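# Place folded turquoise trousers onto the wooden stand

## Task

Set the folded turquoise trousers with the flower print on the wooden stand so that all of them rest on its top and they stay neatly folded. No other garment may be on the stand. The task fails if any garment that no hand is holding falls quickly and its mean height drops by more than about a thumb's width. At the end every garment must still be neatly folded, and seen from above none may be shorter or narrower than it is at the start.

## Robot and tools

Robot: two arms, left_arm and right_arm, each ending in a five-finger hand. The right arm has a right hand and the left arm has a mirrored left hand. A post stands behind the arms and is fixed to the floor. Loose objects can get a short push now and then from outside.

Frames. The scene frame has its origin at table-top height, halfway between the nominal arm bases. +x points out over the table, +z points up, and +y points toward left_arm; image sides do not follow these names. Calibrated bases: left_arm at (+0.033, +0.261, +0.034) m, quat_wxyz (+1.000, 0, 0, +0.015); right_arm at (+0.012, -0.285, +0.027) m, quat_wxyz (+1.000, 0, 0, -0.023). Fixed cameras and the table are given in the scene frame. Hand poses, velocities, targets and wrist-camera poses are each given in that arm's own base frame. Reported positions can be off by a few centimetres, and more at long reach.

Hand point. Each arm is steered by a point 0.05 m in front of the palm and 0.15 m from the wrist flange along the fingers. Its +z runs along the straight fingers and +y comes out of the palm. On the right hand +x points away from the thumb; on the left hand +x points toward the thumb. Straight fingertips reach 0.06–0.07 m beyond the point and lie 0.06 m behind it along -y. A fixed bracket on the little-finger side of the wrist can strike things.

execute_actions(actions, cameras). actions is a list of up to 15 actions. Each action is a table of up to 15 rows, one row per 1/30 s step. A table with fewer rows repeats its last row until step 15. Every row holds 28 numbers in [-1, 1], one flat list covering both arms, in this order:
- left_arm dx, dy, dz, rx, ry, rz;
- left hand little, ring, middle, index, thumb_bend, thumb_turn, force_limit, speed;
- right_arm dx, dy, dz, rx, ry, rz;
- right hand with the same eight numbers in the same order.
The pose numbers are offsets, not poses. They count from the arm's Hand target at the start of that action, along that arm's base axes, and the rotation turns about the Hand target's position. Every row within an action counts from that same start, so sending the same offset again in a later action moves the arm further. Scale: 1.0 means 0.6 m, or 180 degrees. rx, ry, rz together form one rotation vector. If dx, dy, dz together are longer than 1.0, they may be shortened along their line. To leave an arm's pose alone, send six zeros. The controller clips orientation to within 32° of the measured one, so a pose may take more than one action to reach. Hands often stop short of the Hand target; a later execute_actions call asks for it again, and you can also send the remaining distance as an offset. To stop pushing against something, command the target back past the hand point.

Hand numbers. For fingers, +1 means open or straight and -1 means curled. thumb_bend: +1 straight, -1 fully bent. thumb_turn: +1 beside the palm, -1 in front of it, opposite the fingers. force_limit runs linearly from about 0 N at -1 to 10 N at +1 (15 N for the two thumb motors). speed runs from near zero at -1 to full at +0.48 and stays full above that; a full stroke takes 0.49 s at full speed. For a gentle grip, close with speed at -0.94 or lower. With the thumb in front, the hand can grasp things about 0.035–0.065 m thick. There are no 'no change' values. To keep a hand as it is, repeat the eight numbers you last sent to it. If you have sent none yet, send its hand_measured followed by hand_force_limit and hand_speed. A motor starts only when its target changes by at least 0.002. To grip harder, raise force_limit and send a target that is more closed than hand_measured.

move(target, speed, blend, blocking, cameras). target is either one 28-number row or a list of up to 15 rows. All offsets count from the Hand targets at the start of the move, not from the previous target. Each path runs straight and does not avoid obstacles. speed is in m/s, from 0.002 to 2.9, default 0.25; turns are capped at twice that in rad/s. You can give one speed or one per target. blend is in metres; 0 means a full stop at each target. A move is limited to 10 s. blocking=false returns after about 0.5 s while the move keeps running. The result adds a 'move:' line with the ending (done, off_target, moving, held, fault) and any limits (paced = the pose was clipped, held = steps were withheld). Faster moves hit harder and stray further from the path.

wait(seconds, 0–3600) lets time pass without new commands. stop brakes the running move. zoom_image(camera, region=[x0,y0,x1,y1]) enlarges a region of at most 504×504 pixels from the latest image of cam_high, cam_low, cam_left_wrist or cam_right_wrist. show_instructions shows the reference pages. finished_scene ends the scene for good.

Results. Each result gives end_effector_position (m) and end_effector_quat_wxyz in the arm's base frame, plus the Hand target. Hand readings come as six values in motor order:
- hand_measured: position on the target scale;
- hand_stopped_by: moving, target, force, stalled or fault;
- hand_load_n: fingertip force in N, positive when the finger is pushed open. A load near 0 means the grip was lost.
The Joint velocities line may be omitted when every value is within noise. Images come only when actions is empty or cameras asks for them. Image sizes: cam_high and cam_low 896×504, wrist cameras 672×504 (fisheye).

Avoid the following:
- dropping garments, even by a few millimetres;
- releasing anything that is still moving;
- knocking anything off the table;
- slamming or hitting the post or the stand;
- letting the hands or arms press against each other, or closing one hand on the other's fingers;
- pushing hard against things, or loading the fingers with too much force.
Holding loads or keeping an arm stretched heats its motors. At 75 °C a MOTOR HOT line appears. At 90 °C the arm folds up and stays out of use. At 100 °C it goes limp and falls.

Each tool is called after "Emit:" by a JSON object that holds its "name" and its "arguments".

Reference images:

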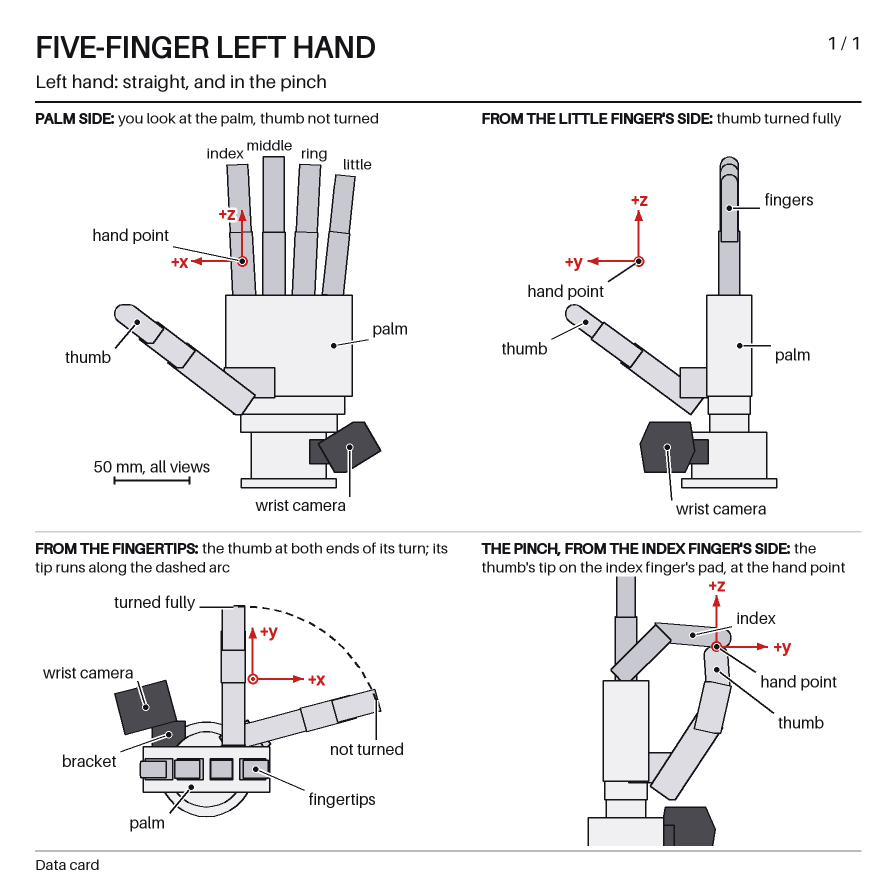

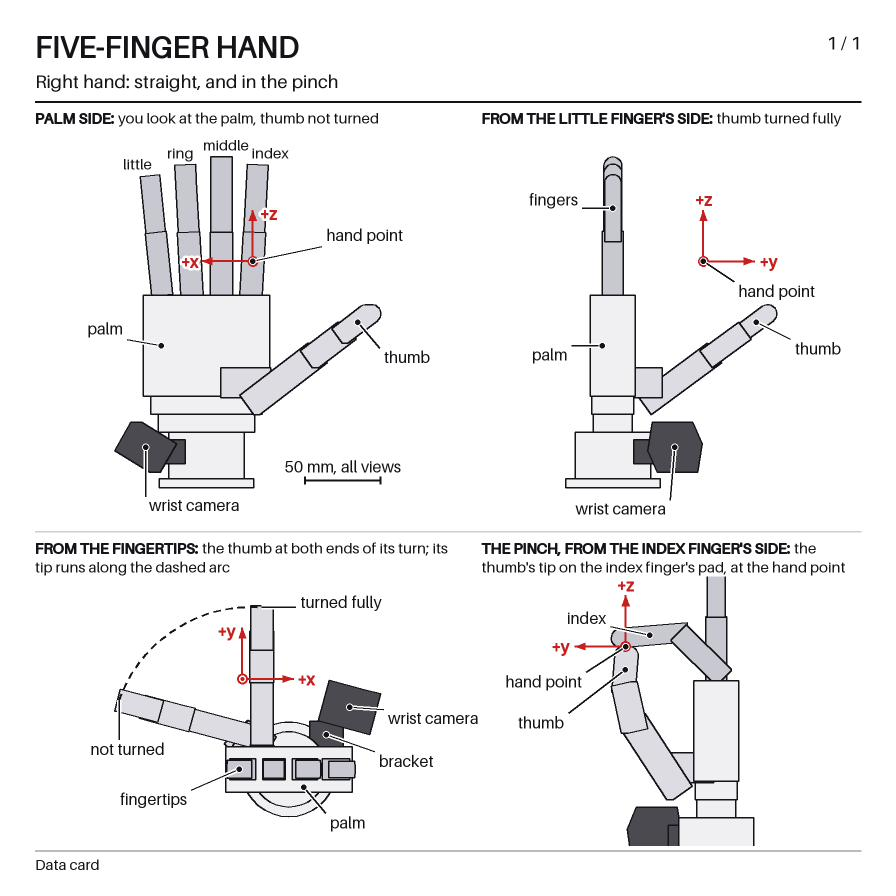

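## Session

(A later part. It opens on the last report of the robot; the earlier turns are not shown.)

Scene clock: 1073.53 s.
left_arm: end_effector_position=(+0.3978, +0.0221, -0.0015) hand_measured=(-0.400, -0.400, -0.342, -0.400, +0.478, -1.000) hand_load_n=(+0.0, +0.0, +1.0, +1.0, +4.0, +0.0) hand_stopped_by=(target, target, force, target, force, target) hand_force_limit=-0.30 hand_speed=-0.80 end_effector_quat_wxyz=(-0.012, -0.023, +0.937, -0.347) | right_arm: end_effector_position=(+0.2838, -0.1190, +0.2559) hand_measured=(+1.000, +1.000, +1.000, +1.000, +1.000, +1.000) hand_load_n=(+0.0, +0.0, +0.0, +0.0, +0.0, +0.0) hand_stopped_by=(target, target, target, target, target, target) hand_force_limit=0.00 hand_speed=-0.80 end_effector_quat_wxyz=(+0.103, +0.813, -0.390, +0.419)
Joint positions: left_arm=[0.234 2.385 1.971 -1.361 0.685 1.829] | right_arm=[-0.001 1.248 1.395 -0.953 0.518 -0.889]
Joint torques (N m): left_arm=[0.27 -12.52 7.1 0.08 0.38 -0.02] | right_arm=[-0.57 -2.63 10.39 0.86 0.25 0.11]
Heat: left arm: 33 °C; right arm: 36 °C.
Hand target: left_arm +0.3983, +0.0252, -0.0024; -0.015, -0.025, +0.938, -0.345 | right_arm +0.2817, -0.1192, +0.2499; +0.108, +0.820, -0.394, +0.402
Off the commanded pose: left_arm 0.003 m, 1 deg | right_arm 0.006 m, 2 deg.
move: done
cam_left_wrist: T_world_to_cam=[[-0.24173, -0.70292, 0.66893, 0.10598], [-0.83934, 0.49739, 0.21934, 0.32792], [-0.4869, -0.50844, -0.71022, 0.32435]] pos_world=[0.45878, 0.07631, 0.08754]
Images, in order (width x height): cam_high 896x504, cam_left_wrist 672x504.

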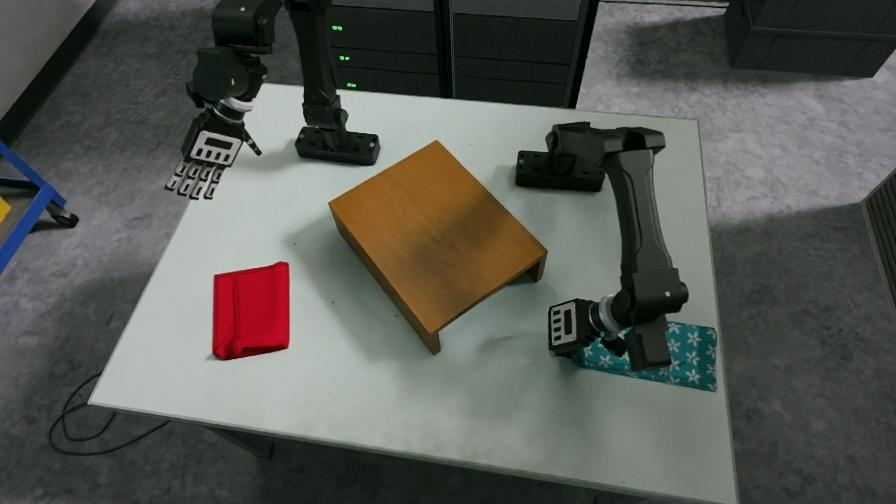

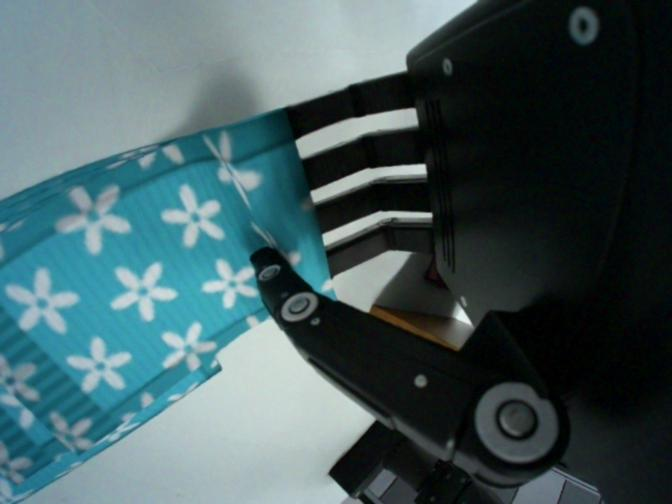

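Emit:
{"name": "move", "arguments": {"target": [[0,0,0.0873,0.0708,-0.0058,-0.0073,-0.4,-0.4,-0.4,-0.4,0.42,-1,-0.3,-0.8,0,0,0,0,0,0,1,1,1,1,1,1,0,-0.8]], "speed": 0.05, "cameras": ["cam_left_wrist","cam_high"]}}

Scene clock: 1136.53 s.
left_arm: end_effector_position=(+0.3945, +0.0262, +0.0361) hand_measured=(-0.400, -0.400, -0.342, -0.400, +0.478, -1.000) hand_load_n=(+0.0, +0.0, +1.5, +0.5, +4.0, +0.0) hand_stopped_by=(target, target, force, target, force, target) hand_force_limit=-0.30 hand_speed=-0.80 end_effector_quat_wxyz=(-0.021, -0.017, +0.969, -0.245) | right_arm: end_effector_position=(+0.2838, -0.1190, +0.2559) hand_measured=(+1.000, +1.000, +1.000, +1.000, +1.000, +1.000) hand_load_n=(+0.0, +0.0, +0.0, +0.0, +0.0, +0.0) hand_stopped_by=(target, target, target, target, target, target) hand_force_limit=0.00 hand_speed=-0.80 end_effector_quat_wxyz=(+0.103, +0.813, -0.390, +0.419)
Joint positions: left_arm=[0.149 2.299 2.025 -1.412 0.484 1.713] | right_arm=[-0.001 1.248 1.395 -0.953 0.518 -0.889]
Joint torques (N m): left_arm=[-0.7 -15.6 7.27 0.2 0.25 -0.08] | right_arm=[-0.55 -2.61 10.39 0.85 0.25 0.11]
Heat: left arm: 36 °C; right arm: 36 °C.
Hand target: left_arm +0.3984, +0.0253, +0.0499; -0.007, -0.013, +0.971, -0.239 | right_arm +0.2817, -0.1192, +0.2499; +0.108, +0.820, -0.394, +0.402
Off the commanded pose: left_arm 0.014 m, 2 deg | right_arm 0.006 m, 2 deg.
move: off_target (left_arm)
cam_left_wrist: T_world_to_cam=[[-0.24862, -0.82459, 0.50817, 0.09454], [-0.82457, 0.45545, 0.33563, 0.30608], [-0.5082, -0.33558, -0.79317, 0.35847]] pos_world=[0.45806, 0.05885, 0.13355]
Images, in order (width x height): cam_high 896x504, cam_left_wrist 672x504.

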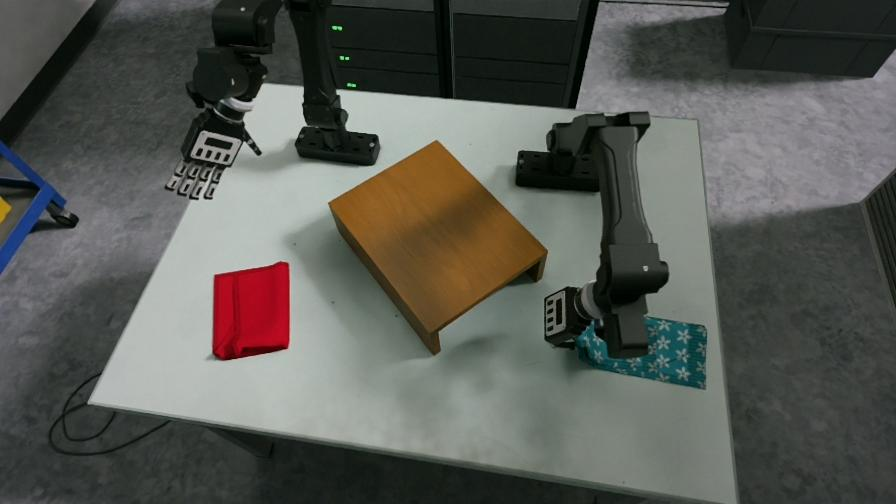

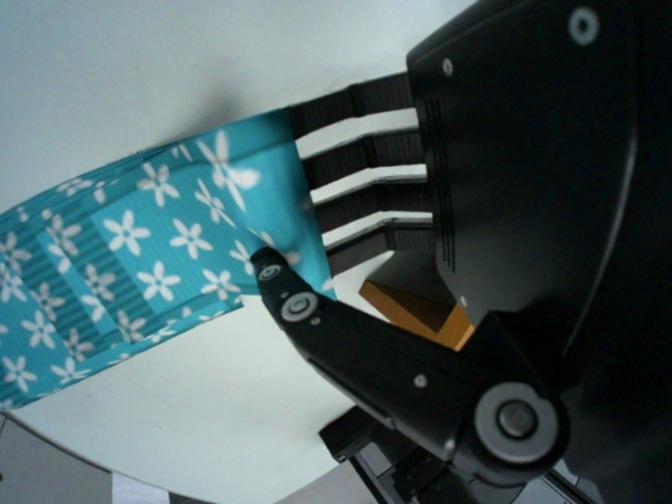

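Emit:
{"name": "move", "arguments": {"target": [[0,0,0.095,0.0703,-0.0055,-0.0077,-0.4,-0.4,-0.4,-0.4,0.42,-1,-0.3,-0.8,0,0,0,0,0,0,1,1,1,1,1,1,0,-0.8]], "speed": 0.05, "cameras": ["cam_left_wrist","cam_high","cam_low"]}}

Scene clock: 1145.10 s.
left_arm: end_effector_position=(+0.3963, +0.0263, +0.0924) hand_measured=(-0.400, -0.400, -0.342, -0.400, +0.478, -1.000) hand_load_n=(+0.5, +0.0, +1.0, +0.5, +4.0, +0.0) hand_stopped_by=(target, target, force, target, force, target) hand_force_limit=-0.30 hand_speed=-0.80 end_effector_quat_wxyz=(-0.011, -0.002, +0.991, -0.135) | right_arm: end_effector_position=(+0.2838, -0.1190, +0.2559) hand_measured=(+1.000, +1.000, +1.000, +1.000, +1.000, +1.000) hand_load_n=(+0.0, +0.0, +0.0, +0.0, +0.5, +0.0) hand_stopped_by=(target, target, target, target, target, target) hand_force_limit=0.00 hand_speed=-0.80 end_effector_quat_wxyz=(+0.103, +0.813, -0.390, +0.419)
Joint positions: left_arm=[0.044 2.253 2.194 -1.544 0.269 1.615] | right_arm=[-0.001 1.248 1.395 -0.953 0.518 -0.889]
Joint torques (N m): left_arm=[-0.49 -15.25 7.35 0.3 0.11 -0.1] | right_arm=[-0.57 -2.62 10.39 0.85 0.24 0.11]
Heat: left arm: 35 °C; right arm: 36 °C.
Hand target: left_arm +0.3983, +0.0252, +0.1069; +0.000, +0.000, +0.991, -0.130 | right_arm +0.2817, -0.1192, +0.2499; +0.108, +0.820, -0.394, +0.402
Off the commanded pose: left_arm 0.015 m, 1 deg | right_arm 0.006 m, 2 deg.
joint sent to its limit (left arm) — joint 4 (wrist pitch), lower limit. The joint targets still meet the commanded pose.
move: off_target (left_arm)
cam_left_wrist: T_world_to_cam=[[-0.28327, -0.90854, 0.3071, 0.10096], [-0.82136, 0.39514, 0.41138, 0.28199], [-0.49511, -0.13571, -0.85817, 0.39959]] pos_world=[0.45805, 0.03453, 0.1959]
Images, in order (width x height): cam_high 896x504, cam_low 896x504, cam_left_wrist 672x504.

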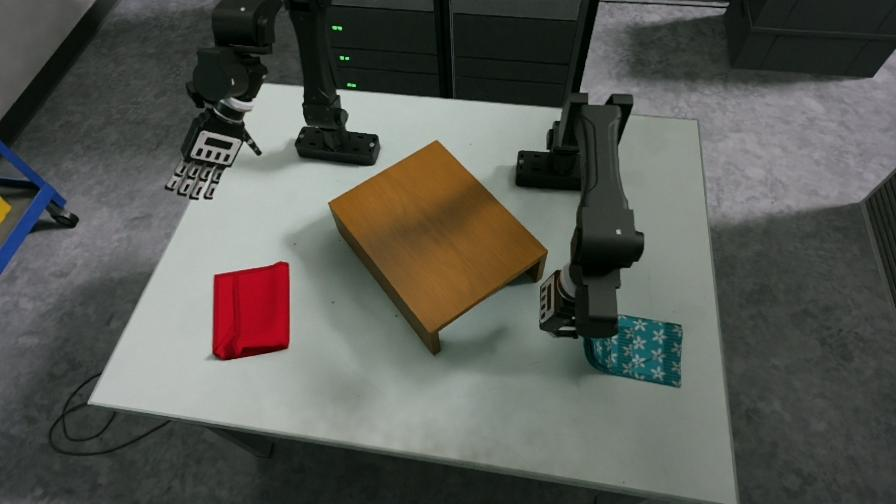

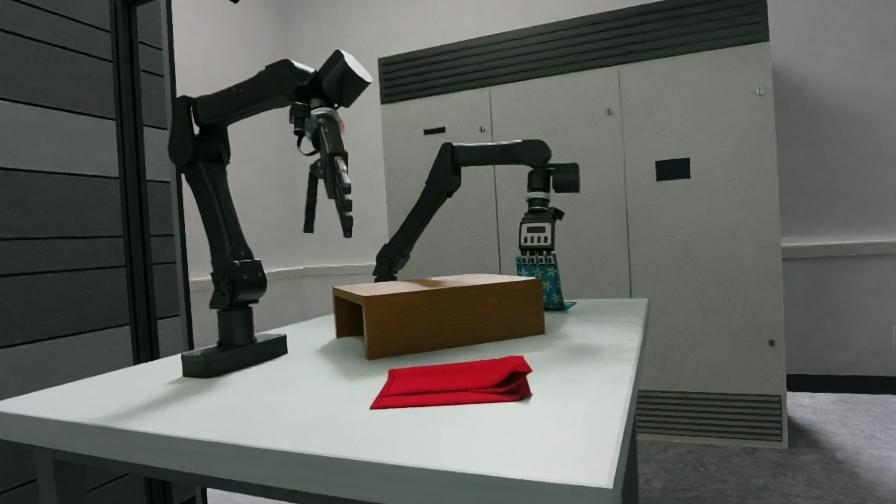

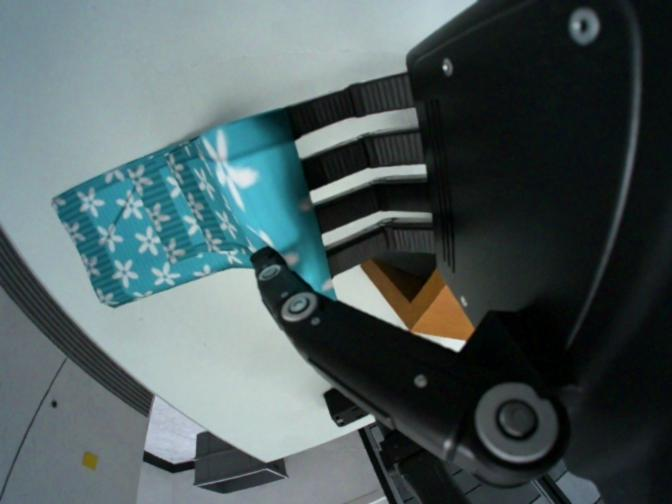

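Emit:
{"name": "zoom_image", "arguments": {"camera": "cam_high", "region": [520, 240, 730, 420]}}

Emit:
{"name": "zoom_image", "arguments": {"camera": "cam_left_wrist", "region": [30, 80, 370, 340]}}

Emit:
{"name": "zoom_image", "arguments": {"camera": "cam_low", "region": [460, 180, 660, 330]}}

Scaled by 2.400 from the camera's image (finer frame: 1280x720).

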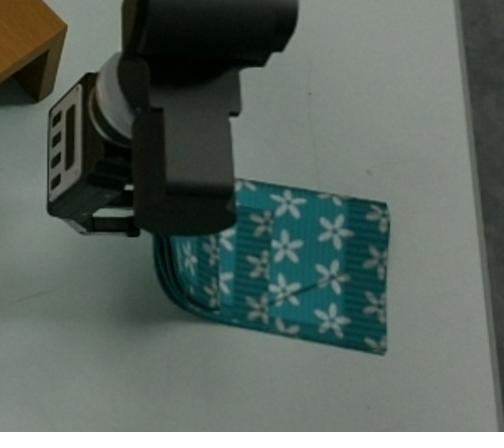

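Scaled by 1.482 from the camera's image (finer frame: 960x720).

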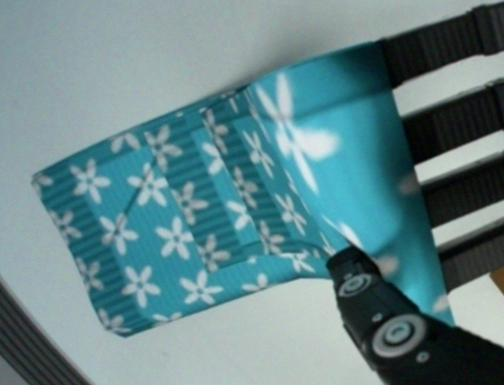

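Scaled by 2.520 from the camera's image (finer frame: 1280x720).

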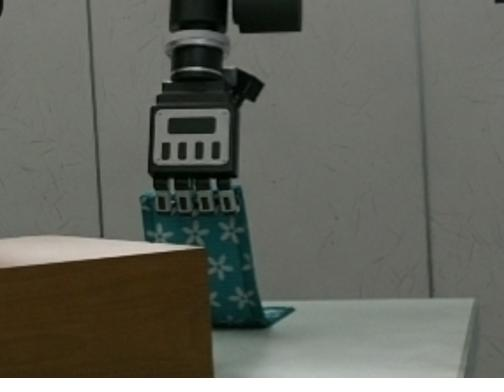

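Emit:
{"name": "move", "arguments": {"target": [[-0.055,-0.0833,0.0083,0,0,-0.0372,-0.4,-0.4,-0.4,-0.4,0.42,-1,-0.3,-0.8,0,0,0,0,0,0,1,1,1,1,1,1,0,-0.8]], "speed": 0.05, "cameras": ["cam_left_wrist","cam_high","cam_low"]}}

Scene clock: 1163.43 s.
left_arm: end_effector_position=(+0.3695, -0.0245, +0.1081) hand_measured=(-0.400, -0.400, -0.342, -0.400, +0.478, -1.000) hand_load_n=(+0.0, +0.5, +1.0, +0.5, +3.5, +0.0) hand_stopped_by=(target, target, force, target, force, target) hand_force_limit=-0.30 hand_speed=-0.80 end_effector_quat_wxyz=(-0.012, +0.059, +0.989, -0.133) | right_arm: end_effector_position=(+0.2838, -0.1190, +0.2559) hand_measured=(+1.000, +1.000, +1.000, +1.000, +1.000, +1.000) hand_load_n=(+0.0, +0.0, +0.0, +0.0, +0.5, +0.0) hand_stopped_by=(target, target, target, target, target, target) hand_force_limit=0.00 hand_speed=-0.80 end_effector_quat_wxyz=(+0.103, +0.813, -0.390, +0.419)
Joint positions: left_arm=[-0.09 2.106 2.021 -1.502 0.267 1.602] | right_arm=[-0.001 1.248 1.395 -0.953 0.518 -0.889]
Joint torques (N m): left_arm=[-0.54 -14.13 4.12 0.51 0.1 -0.09] | right_arm=[-0.57 -2.62 10.4 0.85 0.25 0.11]
Heat: left arm: 34 °C; right arm: 37 °C.
Hand target: left_arm +0.3653, -0.0248, +0.1118; -0.008, +0.058, +0.990, -0.130 | right_arm +0.2817, -0.1192, +0.2499; +0.108, +0.820, -0.394, +0.402
Off the commanded pose: left_arm 0.006 m, 1 deg | right_arm 0.006 m, 2 deg.
move: done
cam_left_wrist: T_world_to_cam=[[-0.39577, -0.86786, 0.30031, 0.08572], [-0.77293, 0.49138, 0.40139, 0.25908], [-0.49592, -0.07326, -0.86527, 0.39543]] pos_world=[0.43027, -0.02395, 0.21242]
Images, in order (width x height): cam_high 896x504, cam_low 896x504, cam_left_wrist 672x504.

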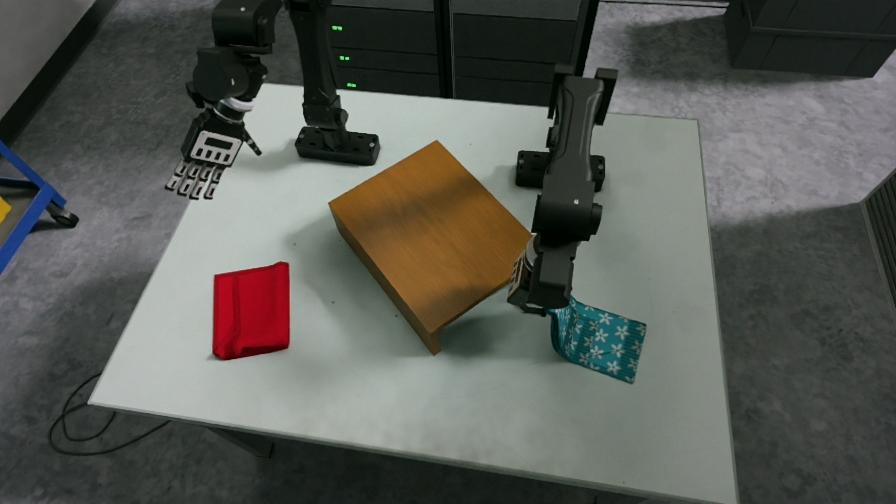

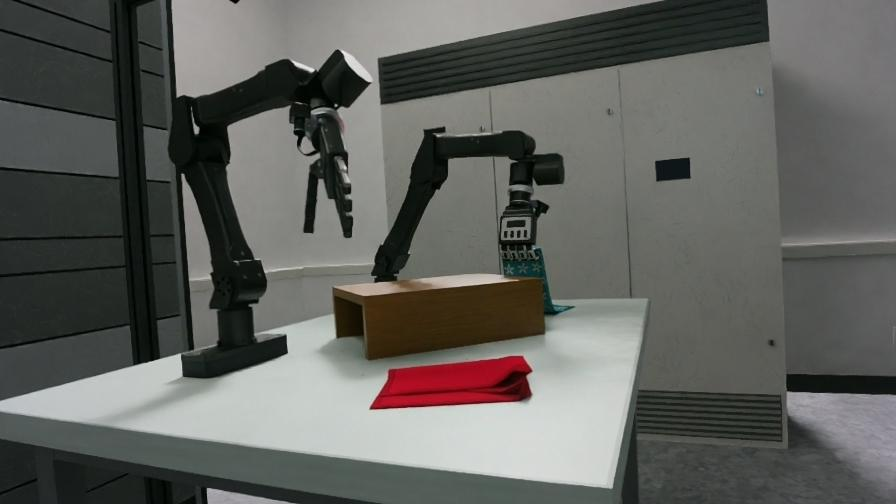

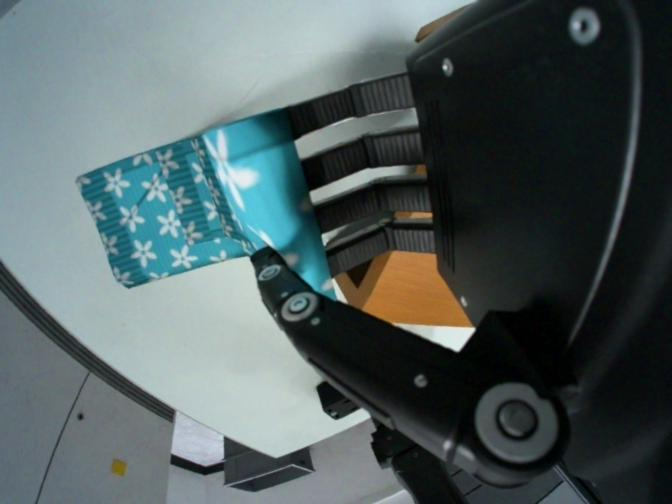

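Emit:
{"name": "move", "arguments": {"target": [[-0.0533,-0.0843,0.0,0,0,-0.0389,-0.4,-0.4,-0.4,-0.4,0.42,-1,-0.3,-0.8,0,0,0,0,0,0,1,1,1,1,1,1,0,-0.8],[-0.0983,-0.15,0.0,0,0,-0.0611,-0.4,-0.4,-0.4,-0.4,0.42,-1,-0.3,-0.8,0,0,0,0,0,0,1,1,1,1,1,1,0,-0.8]], "speed": 0.05, "blend": [0.02,0], "cameras": ["cam_left_wrist","cam_high","cam_low"]}}

Scene clock: 1173.50 s.
left_arm: end_effector_position=(+0.3126, -0.1151, +0.1101) hand_measured=(-0.400, -0.400, -0.342, -0.400, +0.478, -1.000) hand_load_n=(+0.0, +0.5, +1.0, +1.0, +4.0, +0.0) hand_stopped_by=(target, target, force, target, force, target) hand_force_limit=-0.30 hand_speed=-0.80 end_effector_quat_wxyz=(-0.021, +0.154, +0.979, -0.130) | right_arm: end_effector_position=(+0.2838, -0.1190, +0.2559) hand_measured=(+1.000, +1.000, +1.000, +1.000, +1.000, +1.000) hand_load_n=(+0.0, +0.0, +0.0, +0.0, +0.0, +0.0) hand_stopped_by=(target, target, target, target, target, target) hand_force_limit=0.00 hand_speed=-0.80 end_effector_quat_wxyz=(+0.103, +0.813, -0.390, +0.419)
Joint positions: left_arm=[-0.372 1.927 1.77 -1.398 0.264 1.509] | right_arm=[-0.001 1.248 1.395 -0.953 0.518 -0.889]
Joint torques (N m): left_arm=[-0.64 -12.27 4.22 0.44 0.13 -0.12] | right_arm=[-0.57 -2.61 10.37 0.85 0.25 0.11]
Heat: left arm: 35 °C; right arm: 37 °C.
Hand target: left_arm +0.3064, -0.1147, +0.1118; -0.020, +0.152, +0.980, -0.129 | right_arm +0.2817, -0.1192, +0.2499; +0.108, +0.820, -0.394, +0.402
Off the commanded pose: left_arm 0.007 m, 0 deg | right_arm 0.006 m, 2 deg.
move: done
cam_left_wrist: T_world_to_cam=[[-0.55662, -0.77645, 0.29547, 0.04538], [-0.66805, 0.62976, 0.39639, 0.24252], [-0.49385, 0.02325, -0.86924, 0.37328]] pos_world=[0.37162, -0.12617, 0.21493]
Images, in order (width x height): cam_high 896x504, cam_low 896x504, cam_left_wrist 672x504.

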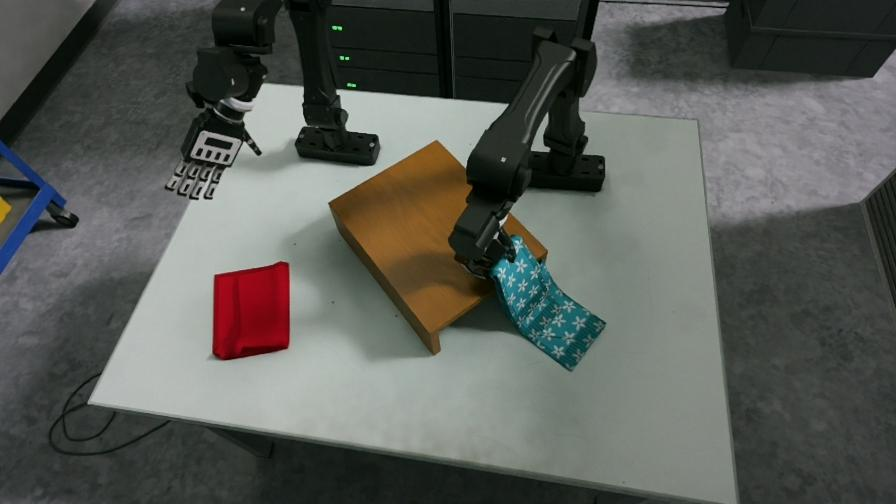

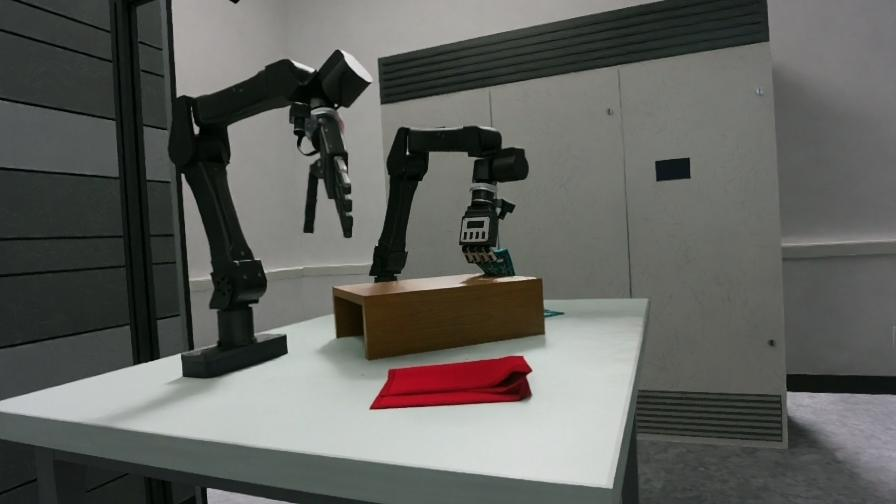

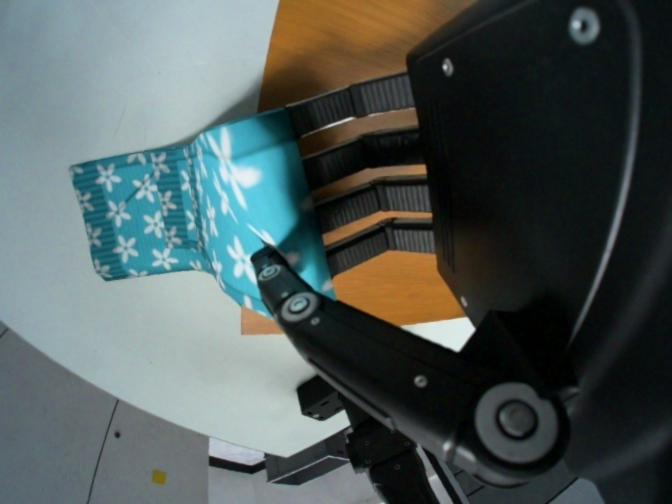

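Emit:
{"name": "move", "arguments": {"target": [[-0.05,-0.08,0.0,0,0,-0.05,-0.4,-0.4,-0.4,-0.4,0.42,-1,-0.3,-0.8,0,0,0,0,0,0,1,1,1,1,1,1,0,-0.8],[-0.145,-0.24,0.0,0,0,-0.0722,-0.4,-0.4,-0.4,-0.4,0.42,-1,-0.3,-0.8,0,0,0,0,0,0,1,1,1,1,1,1,0,-0.8]], "speed": 0.05, "blend": [0.02,0], "cameras": ["cam_left_wrist","cam_high","cam_low"]}}

Scene clock: 1192.37 s.
left_arm: end_effector_position=(+0.2175, -0.2521, +0.1183) hand_measured=(-0.400, -0.400, -0.342, -0.400, +0.478, -1.000) hand_load_n=(+0.0, +0.0, +1.5, +0.5, +4.0, +0.5) hand_stopped_by=(target, target, force, target, force, target) hand_force_limit=-0.30 hand_speed=-0.80 end_effector_quat_wxyz=(-0.030, +0.264, +0.956, -0.128) | right_arm: end_effector_position=(+0.2838, -0.1190, +0.2559) hand_measured=(+1.000, +1.000, +1.000, +1.000, +1.000, +1.000) hand_load_n=(+0.0, +0.0, +0.0, +0.0, +0.0, +0.0) hand_stopped_by=(target, target, target, target, target, target) hand_force_limit=0.00 hand_speed=-0.80 end_effector_quat_wxyz=(+0.103, +0.813, -0.390, +0.419)
Joint positions: left_arm=[-0.857 1.898 1.764 -1.342 0.246 1.241] | right_arm=[-0.001 1.248 1.395 -0.953 0.518 -0.889]
Joint torques (N m): left_arm=[-0.34 -6.86 7.72 0.63 0.17 -0.13] | right_arm=[-0.57 -2.62 10.4 0.85 0.25 0.11]
Heat: left arm: 34 °C; right arm: 37 °C.
Hand target: left_arm +0.2193, -0.2587, +0.1119; -0.035, +0.263, +0.956, -0.126 | right_arm +0.2817, -0.1192, +0.2499; +0.108, +0.820, -0.394, +0.402
Off the commanded pose: left_arm 0.009 m, 1 deg | right_arm 0.006 m, 2 deg.
move: done
cam_left_wrist: T_world_to_cam=[[-0.71895, -0.63113, 0.2912, -0.04399], [-0.51465, 0.76495, 0.38727, 0.26375], [-0.46717, 0.12856, -0.87477, 0.35801]] pos_world=[0.27136, -0.27554, 0.22384]
Images, in order (width x height): cam_high 896x504, cam_low 896x504, cam_left_wrist 672x504.

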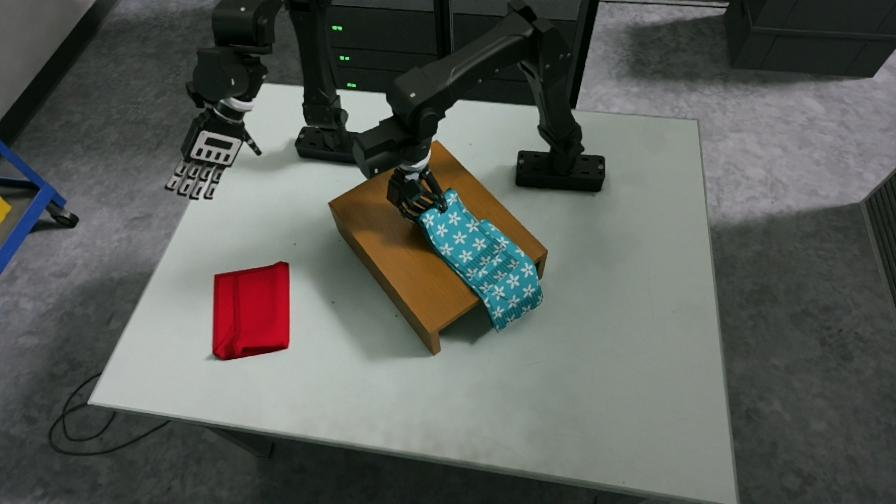

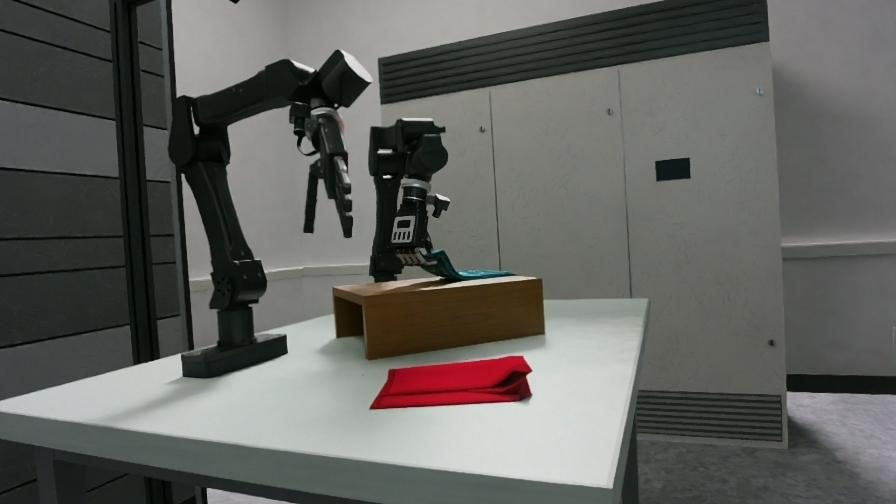

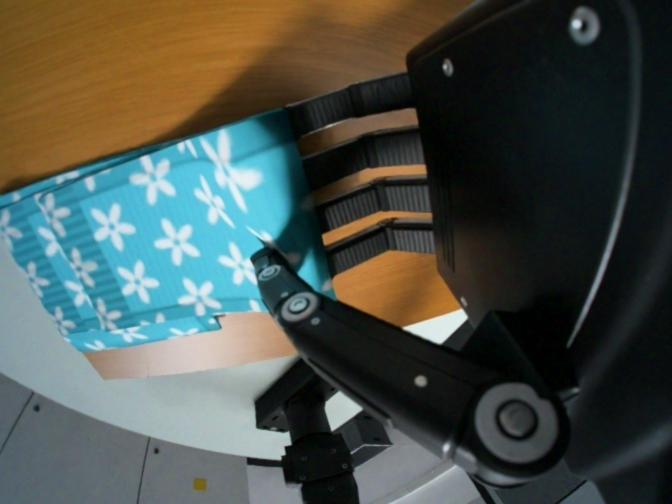

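Emit:
{"name": "zoom_image", "arguments": {"camera": "cam_high", "region": [320, 130, 570, 360]}}

Scaled by 2.016 from the camera's image (finer frame: 1280x720).

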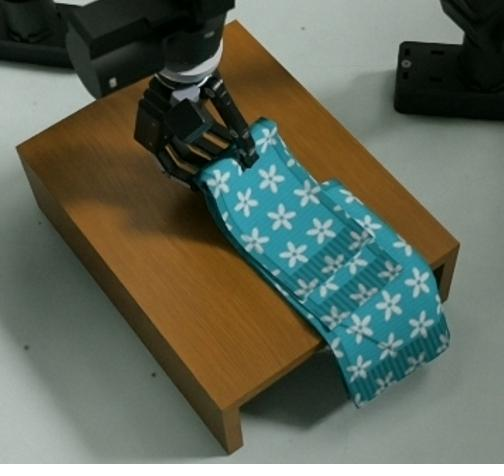

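Emit:
{"name": "move", "arguments": {"target": [[-0.0968,-0.1997,0.0,0,0,-0.04,-0.4,-0.4,-0.4,-0.4,0.42,-1,-0.3,-0.8,0,0,0,0,0,0,1,1,1,1,1,1,0,-0.8]], "speed": 0.05, "cameras": ["cam_left_wrist","cam_high","cam_low"]}}

Emit:
{"name": "zoom_image", "arguments": {"camera": "cam_high", "region": [320, 130, 570, 360]}}

Scene clock: 1216.13 s.
left_arm: end_effector_position=(+0.1620, -0.3774, +0.1250) hand_measured=(-0.400, -0.400, -0.342, -0.400, +0.478, -1.000) hand_load_n=(+0.0, +0.0, +1.5, +0.5, +3.5, +0.0) hand_stopped_by=(target, target, force, target, force, target) hand_force_limit=-0.30 hand_speed=-0.80 end_effector_quat_wxyz=(-0.031, +0.324, +0.935, -0.139) | right_arm: end_effector_position=(+0.2838, -0.1190, +0.2559) hand_measured=(+1.000, +1.000, +1.000, +1.000, +1.000, +1.000) hand_load_n=(+0.5, +0.0, +0.0, +0.0, +0.0, +0.0) hand_stopped_by=(target, target, target, target, target, target) hand_force_limit=0.00 hand_speed=-0.80 end_effector_quat_wxyz=(+0.103, +0.813, -0.390, +0.419)
Joint positions: left_arm=[-1.147 2.224 2.281 -1.464 0.236 1.072] | right_arm=[-0.001 1.248 1.395 -0.953 0.518 -0.889]
Joint torques (N m): left_arm=[-0.47 -8.8 7.45 0.58 0.08 -0.11] | right_arm=[-0.57 -2.62 10.39 0.86 0.25 0.11]
Heat: left arm: 32 °C; right arm: 37 °C.
Hand target: left_arm +0.1613, -0.3786, +0.1118; -0.043, +0.322, +0.938, -0.123 | right_arm +0.2817, -0.1192, +0.2499; +0.108, +0.820, -0.394, +0.402
Off the commanded pose: left_arm 0.013 m, 2 deg | right_arm 0.006 m, 2 deg.
move: off_target (left_arm)
cam_left_wrist: T_world_to_cam=[[-0.79404, -0.52625, 0.30425, -0.11475], [-0.41526, 0.83513, 0.36072, 0.34219], [-0.44392, 0.16009, -0.88165, 0.36308]] pos_world=[0.21216, -0.40429, 0.23159]
Images, in order (width x height): cam_high 896x504, cam_low 896x504, cam_left_wrist 672x504.

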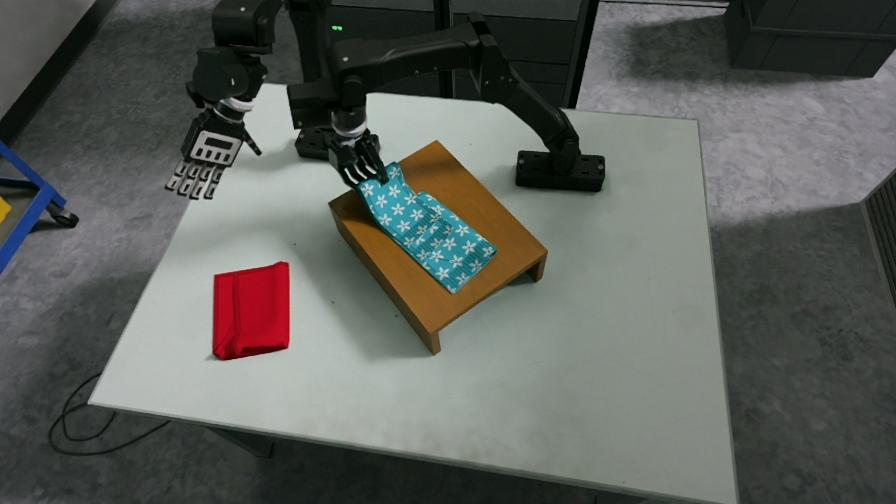

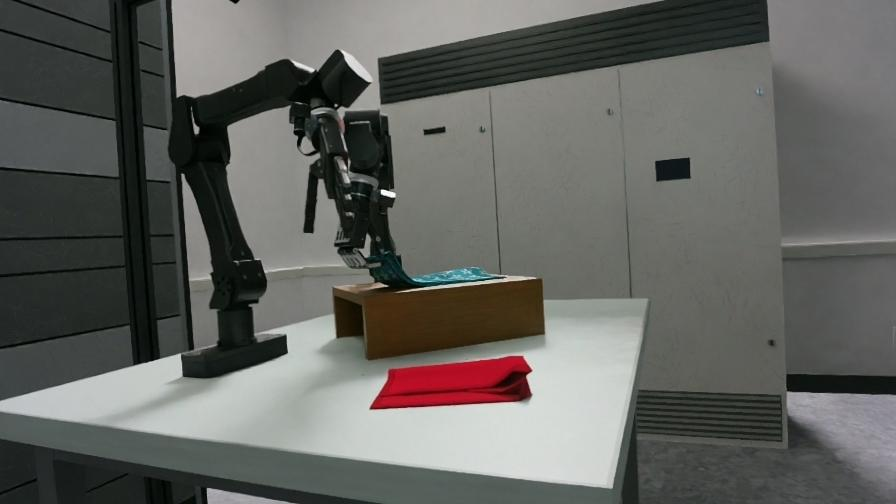

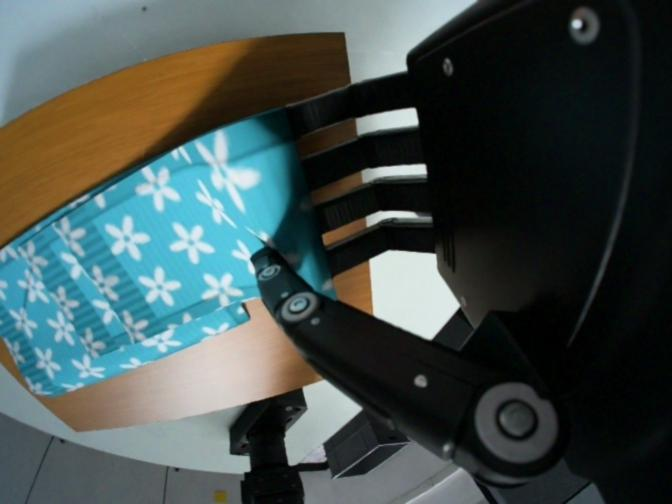

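Scaled by 2.016 from the camera's image (finer frame: 1280x720).

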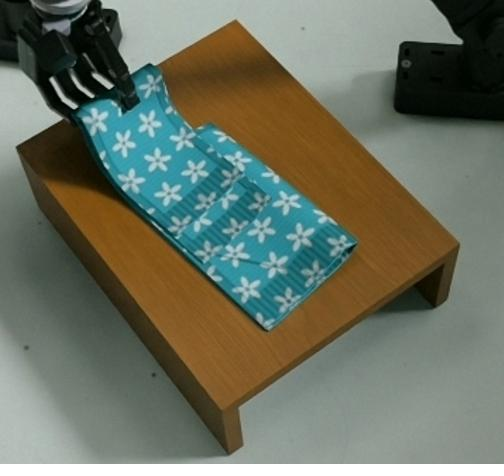

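Emit:
{"name": "move", "arguments": {"target": [[0.0105,0.013,-0.05,0,0,0,-0.4,-0.4,-0.4,-0.4,0.42,-1,-0.3,-0.8,0,0,0,0,0,0,1,1,1,1,1,1,0,-0.8]], "speed": 0.04, "cameras": ["cam_left_wrist","cam_high","cam_low"]}}

Emit:
{"name": "zoom_image", "arguments": {"camera": "cam_high", "region": [320, 130, 570, 360]}}

Emit:
{"name": "zoom_image", "arguments": {"camera": "cam_low", "region": [310, 200, 560, 370]}}

Scene clock: 1239.70 s.
left_arm: end_effector_position=(+0.1645, -0.3755, +0.0865) hand_measured=(-0.400, -0.400, -0.342, -0.400, +0.478, -1.000) hand_load_n=(+0.0, +0.0, +1.0, +0.0, +4.0, +0.5) hand_stopped_by=(target, target, force, target, force, target) hand_force_limit=-0.30 hand_speed=-0.80 end_effector_quat_wxyz=(-0.042, +0.322, +0.937, -0.127) | right_arm: end_effector_position=(+0.2838, -0.1190, +0.2559) hand_measured=(+1.000, +1.000, +1.000, +1.000, +1.000, +1.000) hand_load_n=(+0.0, +0.0, +0.0, +0.0, +0.0, +0.0) hand_stopped_by=(target, target, target, target, target, target) hand_force_limit=0.00 hand_speed=-0.80 end_effector_quat_wxyz=(+0.103, +0.813, -0.390, +0.419)
Joint positions: left_arm=[-1.14 2.224 2.123 -1.34 0.236 1.077] | right_arm=[-0.001 1.248 1.395 -0.953 0.518 -0.889]
Joint torques (N m): left_arm=[0.68 -13.68 3.92 0.77 0.11 0.11] | right_arm=[-0.57 -2.61 10.37 0.85 0.25 0.11]
Heat: left arm: 31 °C; right arm: 37 °C.
Hand target: left_arm +0.1676, -0.3708, +0.0819; -0.043, +0.322, +0.938, -0.123 | right_arm +0.2817, -0.1192, +0.2499; +0.108, +0.820, -0.394, +0.402
Off the commanded pose: left_arm 0.007 m, 0 deg | right_arm 0.006 m, 2 deg.
move: done
cam_left_wrist: T_world_to_cam=[[-0.78912, -0.53691, 0.29835, -0.1043], [-0.41172, 0.82281, 0.39175, 0.34765], [-0.45582, 0.1863, -0.87036, 0.34068]] pos_world=[0.21612, -0.40552, 0.19144]
Images, in order (width x height): cam_high 896x504, cam_low 896x504, cam_left_wrist 672x504.

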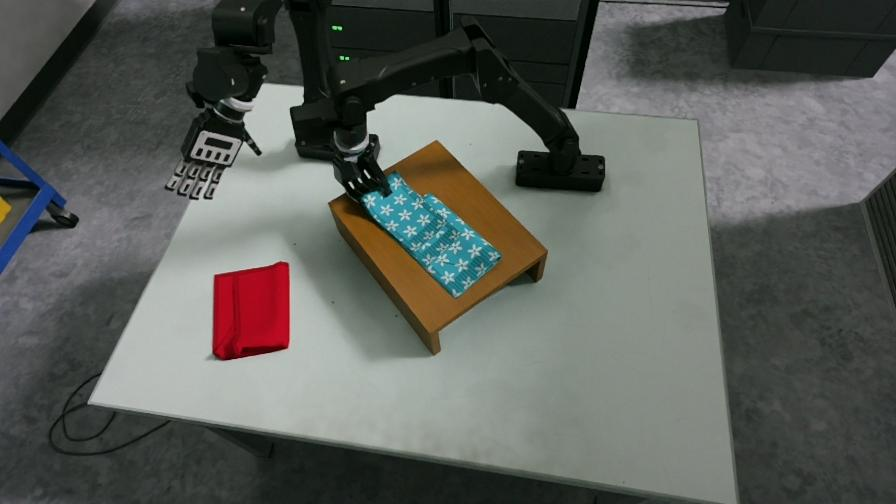

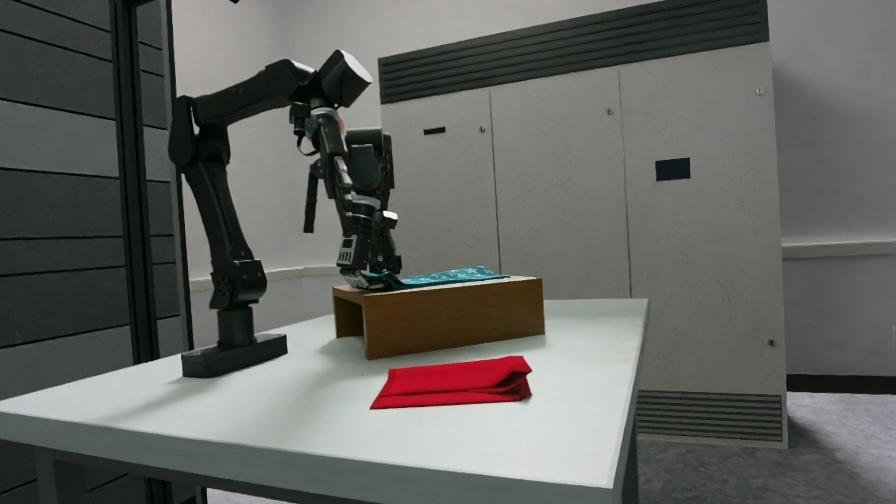

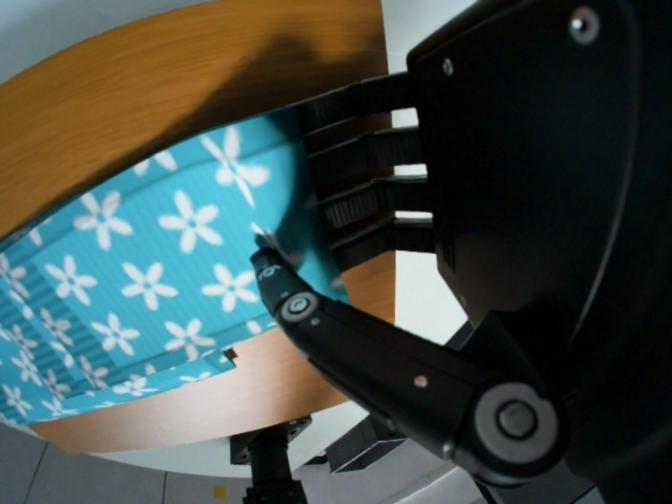

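Scaled by 2.016 from the camera's image (finer frame: 1280x720).

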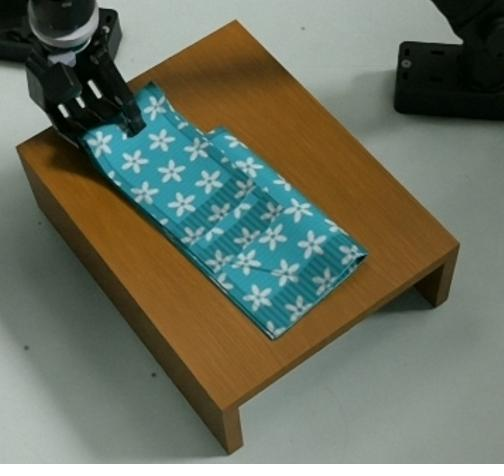

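Scaled by 2.016 from the camera's image (finer frame: 1280x720).

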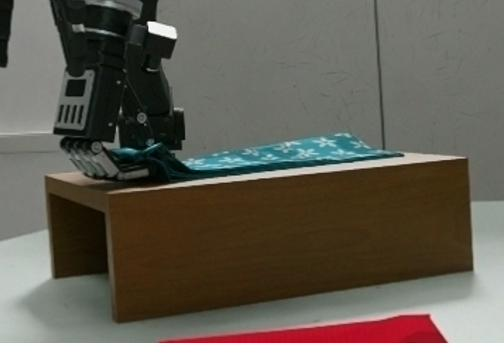

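Emit:
{"name": "move", "arguments": {"target": [[0.0,0.0,-0.01,0,0,0,-0.4,-0.4,-0.4,-0.4,0.42,-1,-0.3,-0.8,0,0,0,0,0,0,1,1,1,1,1,1,0,-0.8]], "speed": 0.03, "cameras": ["cam_left_wrist"]}}

Scene clock: 1245.47 s.
left_arm: end_effector_position=(+0.1647, -0.3757, +0.0813) hand_measured=(-0.400, -0.400, -0.342, -0.400, +0.476, -1.000) hand_load_n=(+0.0, +0.0, +0.0, +0.0, +3.0, +0.5) hand_stopped_by=(target, target, force, target, force, target) hand_force_limit=-0.30 hand_speed=-0.80 end_effector_quat_wxyz=(-0.042, +0.323, +0.937, -0.127) | right_arm: end_effector_position=(+0.2838, -0.1190, +0.2559) hand_measured=(+1.000, +1.000, +1.000, +1.000, +1.000, +1.000) hand_load_n=(+0.0, +0.0, +0.0, +0.0, +0.0, +0.0) hand_stopped_by=(target, target, target, target, target, target) hand_force_limit=0.00 hand_speed=-0.80 end_effector_quat_wxyz=(+0.103, +0.813, -0.390, +0.419)
Joint positions: left_arm=[-1.14 2.221 2.097 -1.317 0.236 1.079] | right_arm=[-0.001 1.248 1.395 -0.953 0.518 -0.889]
Joint torques (N m): left_arm=[0.65 -13.65 3.71 0.8 0.12 0.08] | right_arm=[-0.55 -2.61 10.37 0.86 0.25 0.11]
Heat: left arm: 31 °C; right arm: 37 °C.
Hand target: left_arm +0.1676, -0.3708, +0.0758; -0.043, +0.322, +0.938, -0.123 | right_arm +0.2817, -0.1192, +0.2499; +0.108, +0.820, -0.394, +0.402
Off the commanded pose: left_arm 0.008 m, 0 deg | right_arm 0.006 m, 2 deg.
move: done
cam_left_wrist: T_world_to_cam=[[-0.78984, -0.53587, 0.29832, -0.10222], [-0.41098, 0.82349, 0.39109, 0.35009], [-0.45524, 0.1863, -0.87066, 0.33625]] pos_world=[0.21621, -0.40572, 0.18634]

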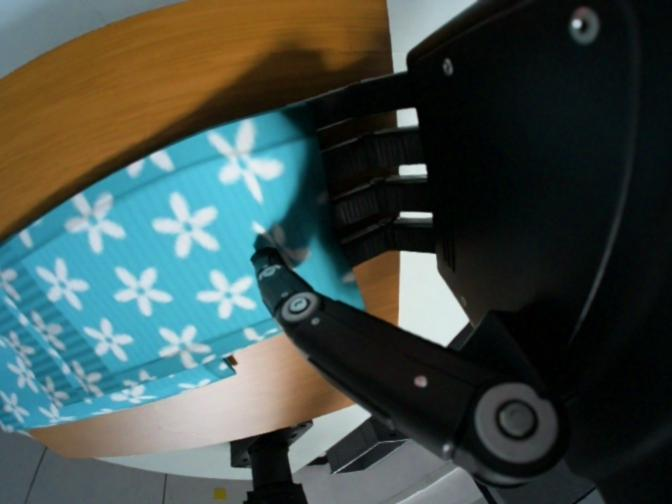

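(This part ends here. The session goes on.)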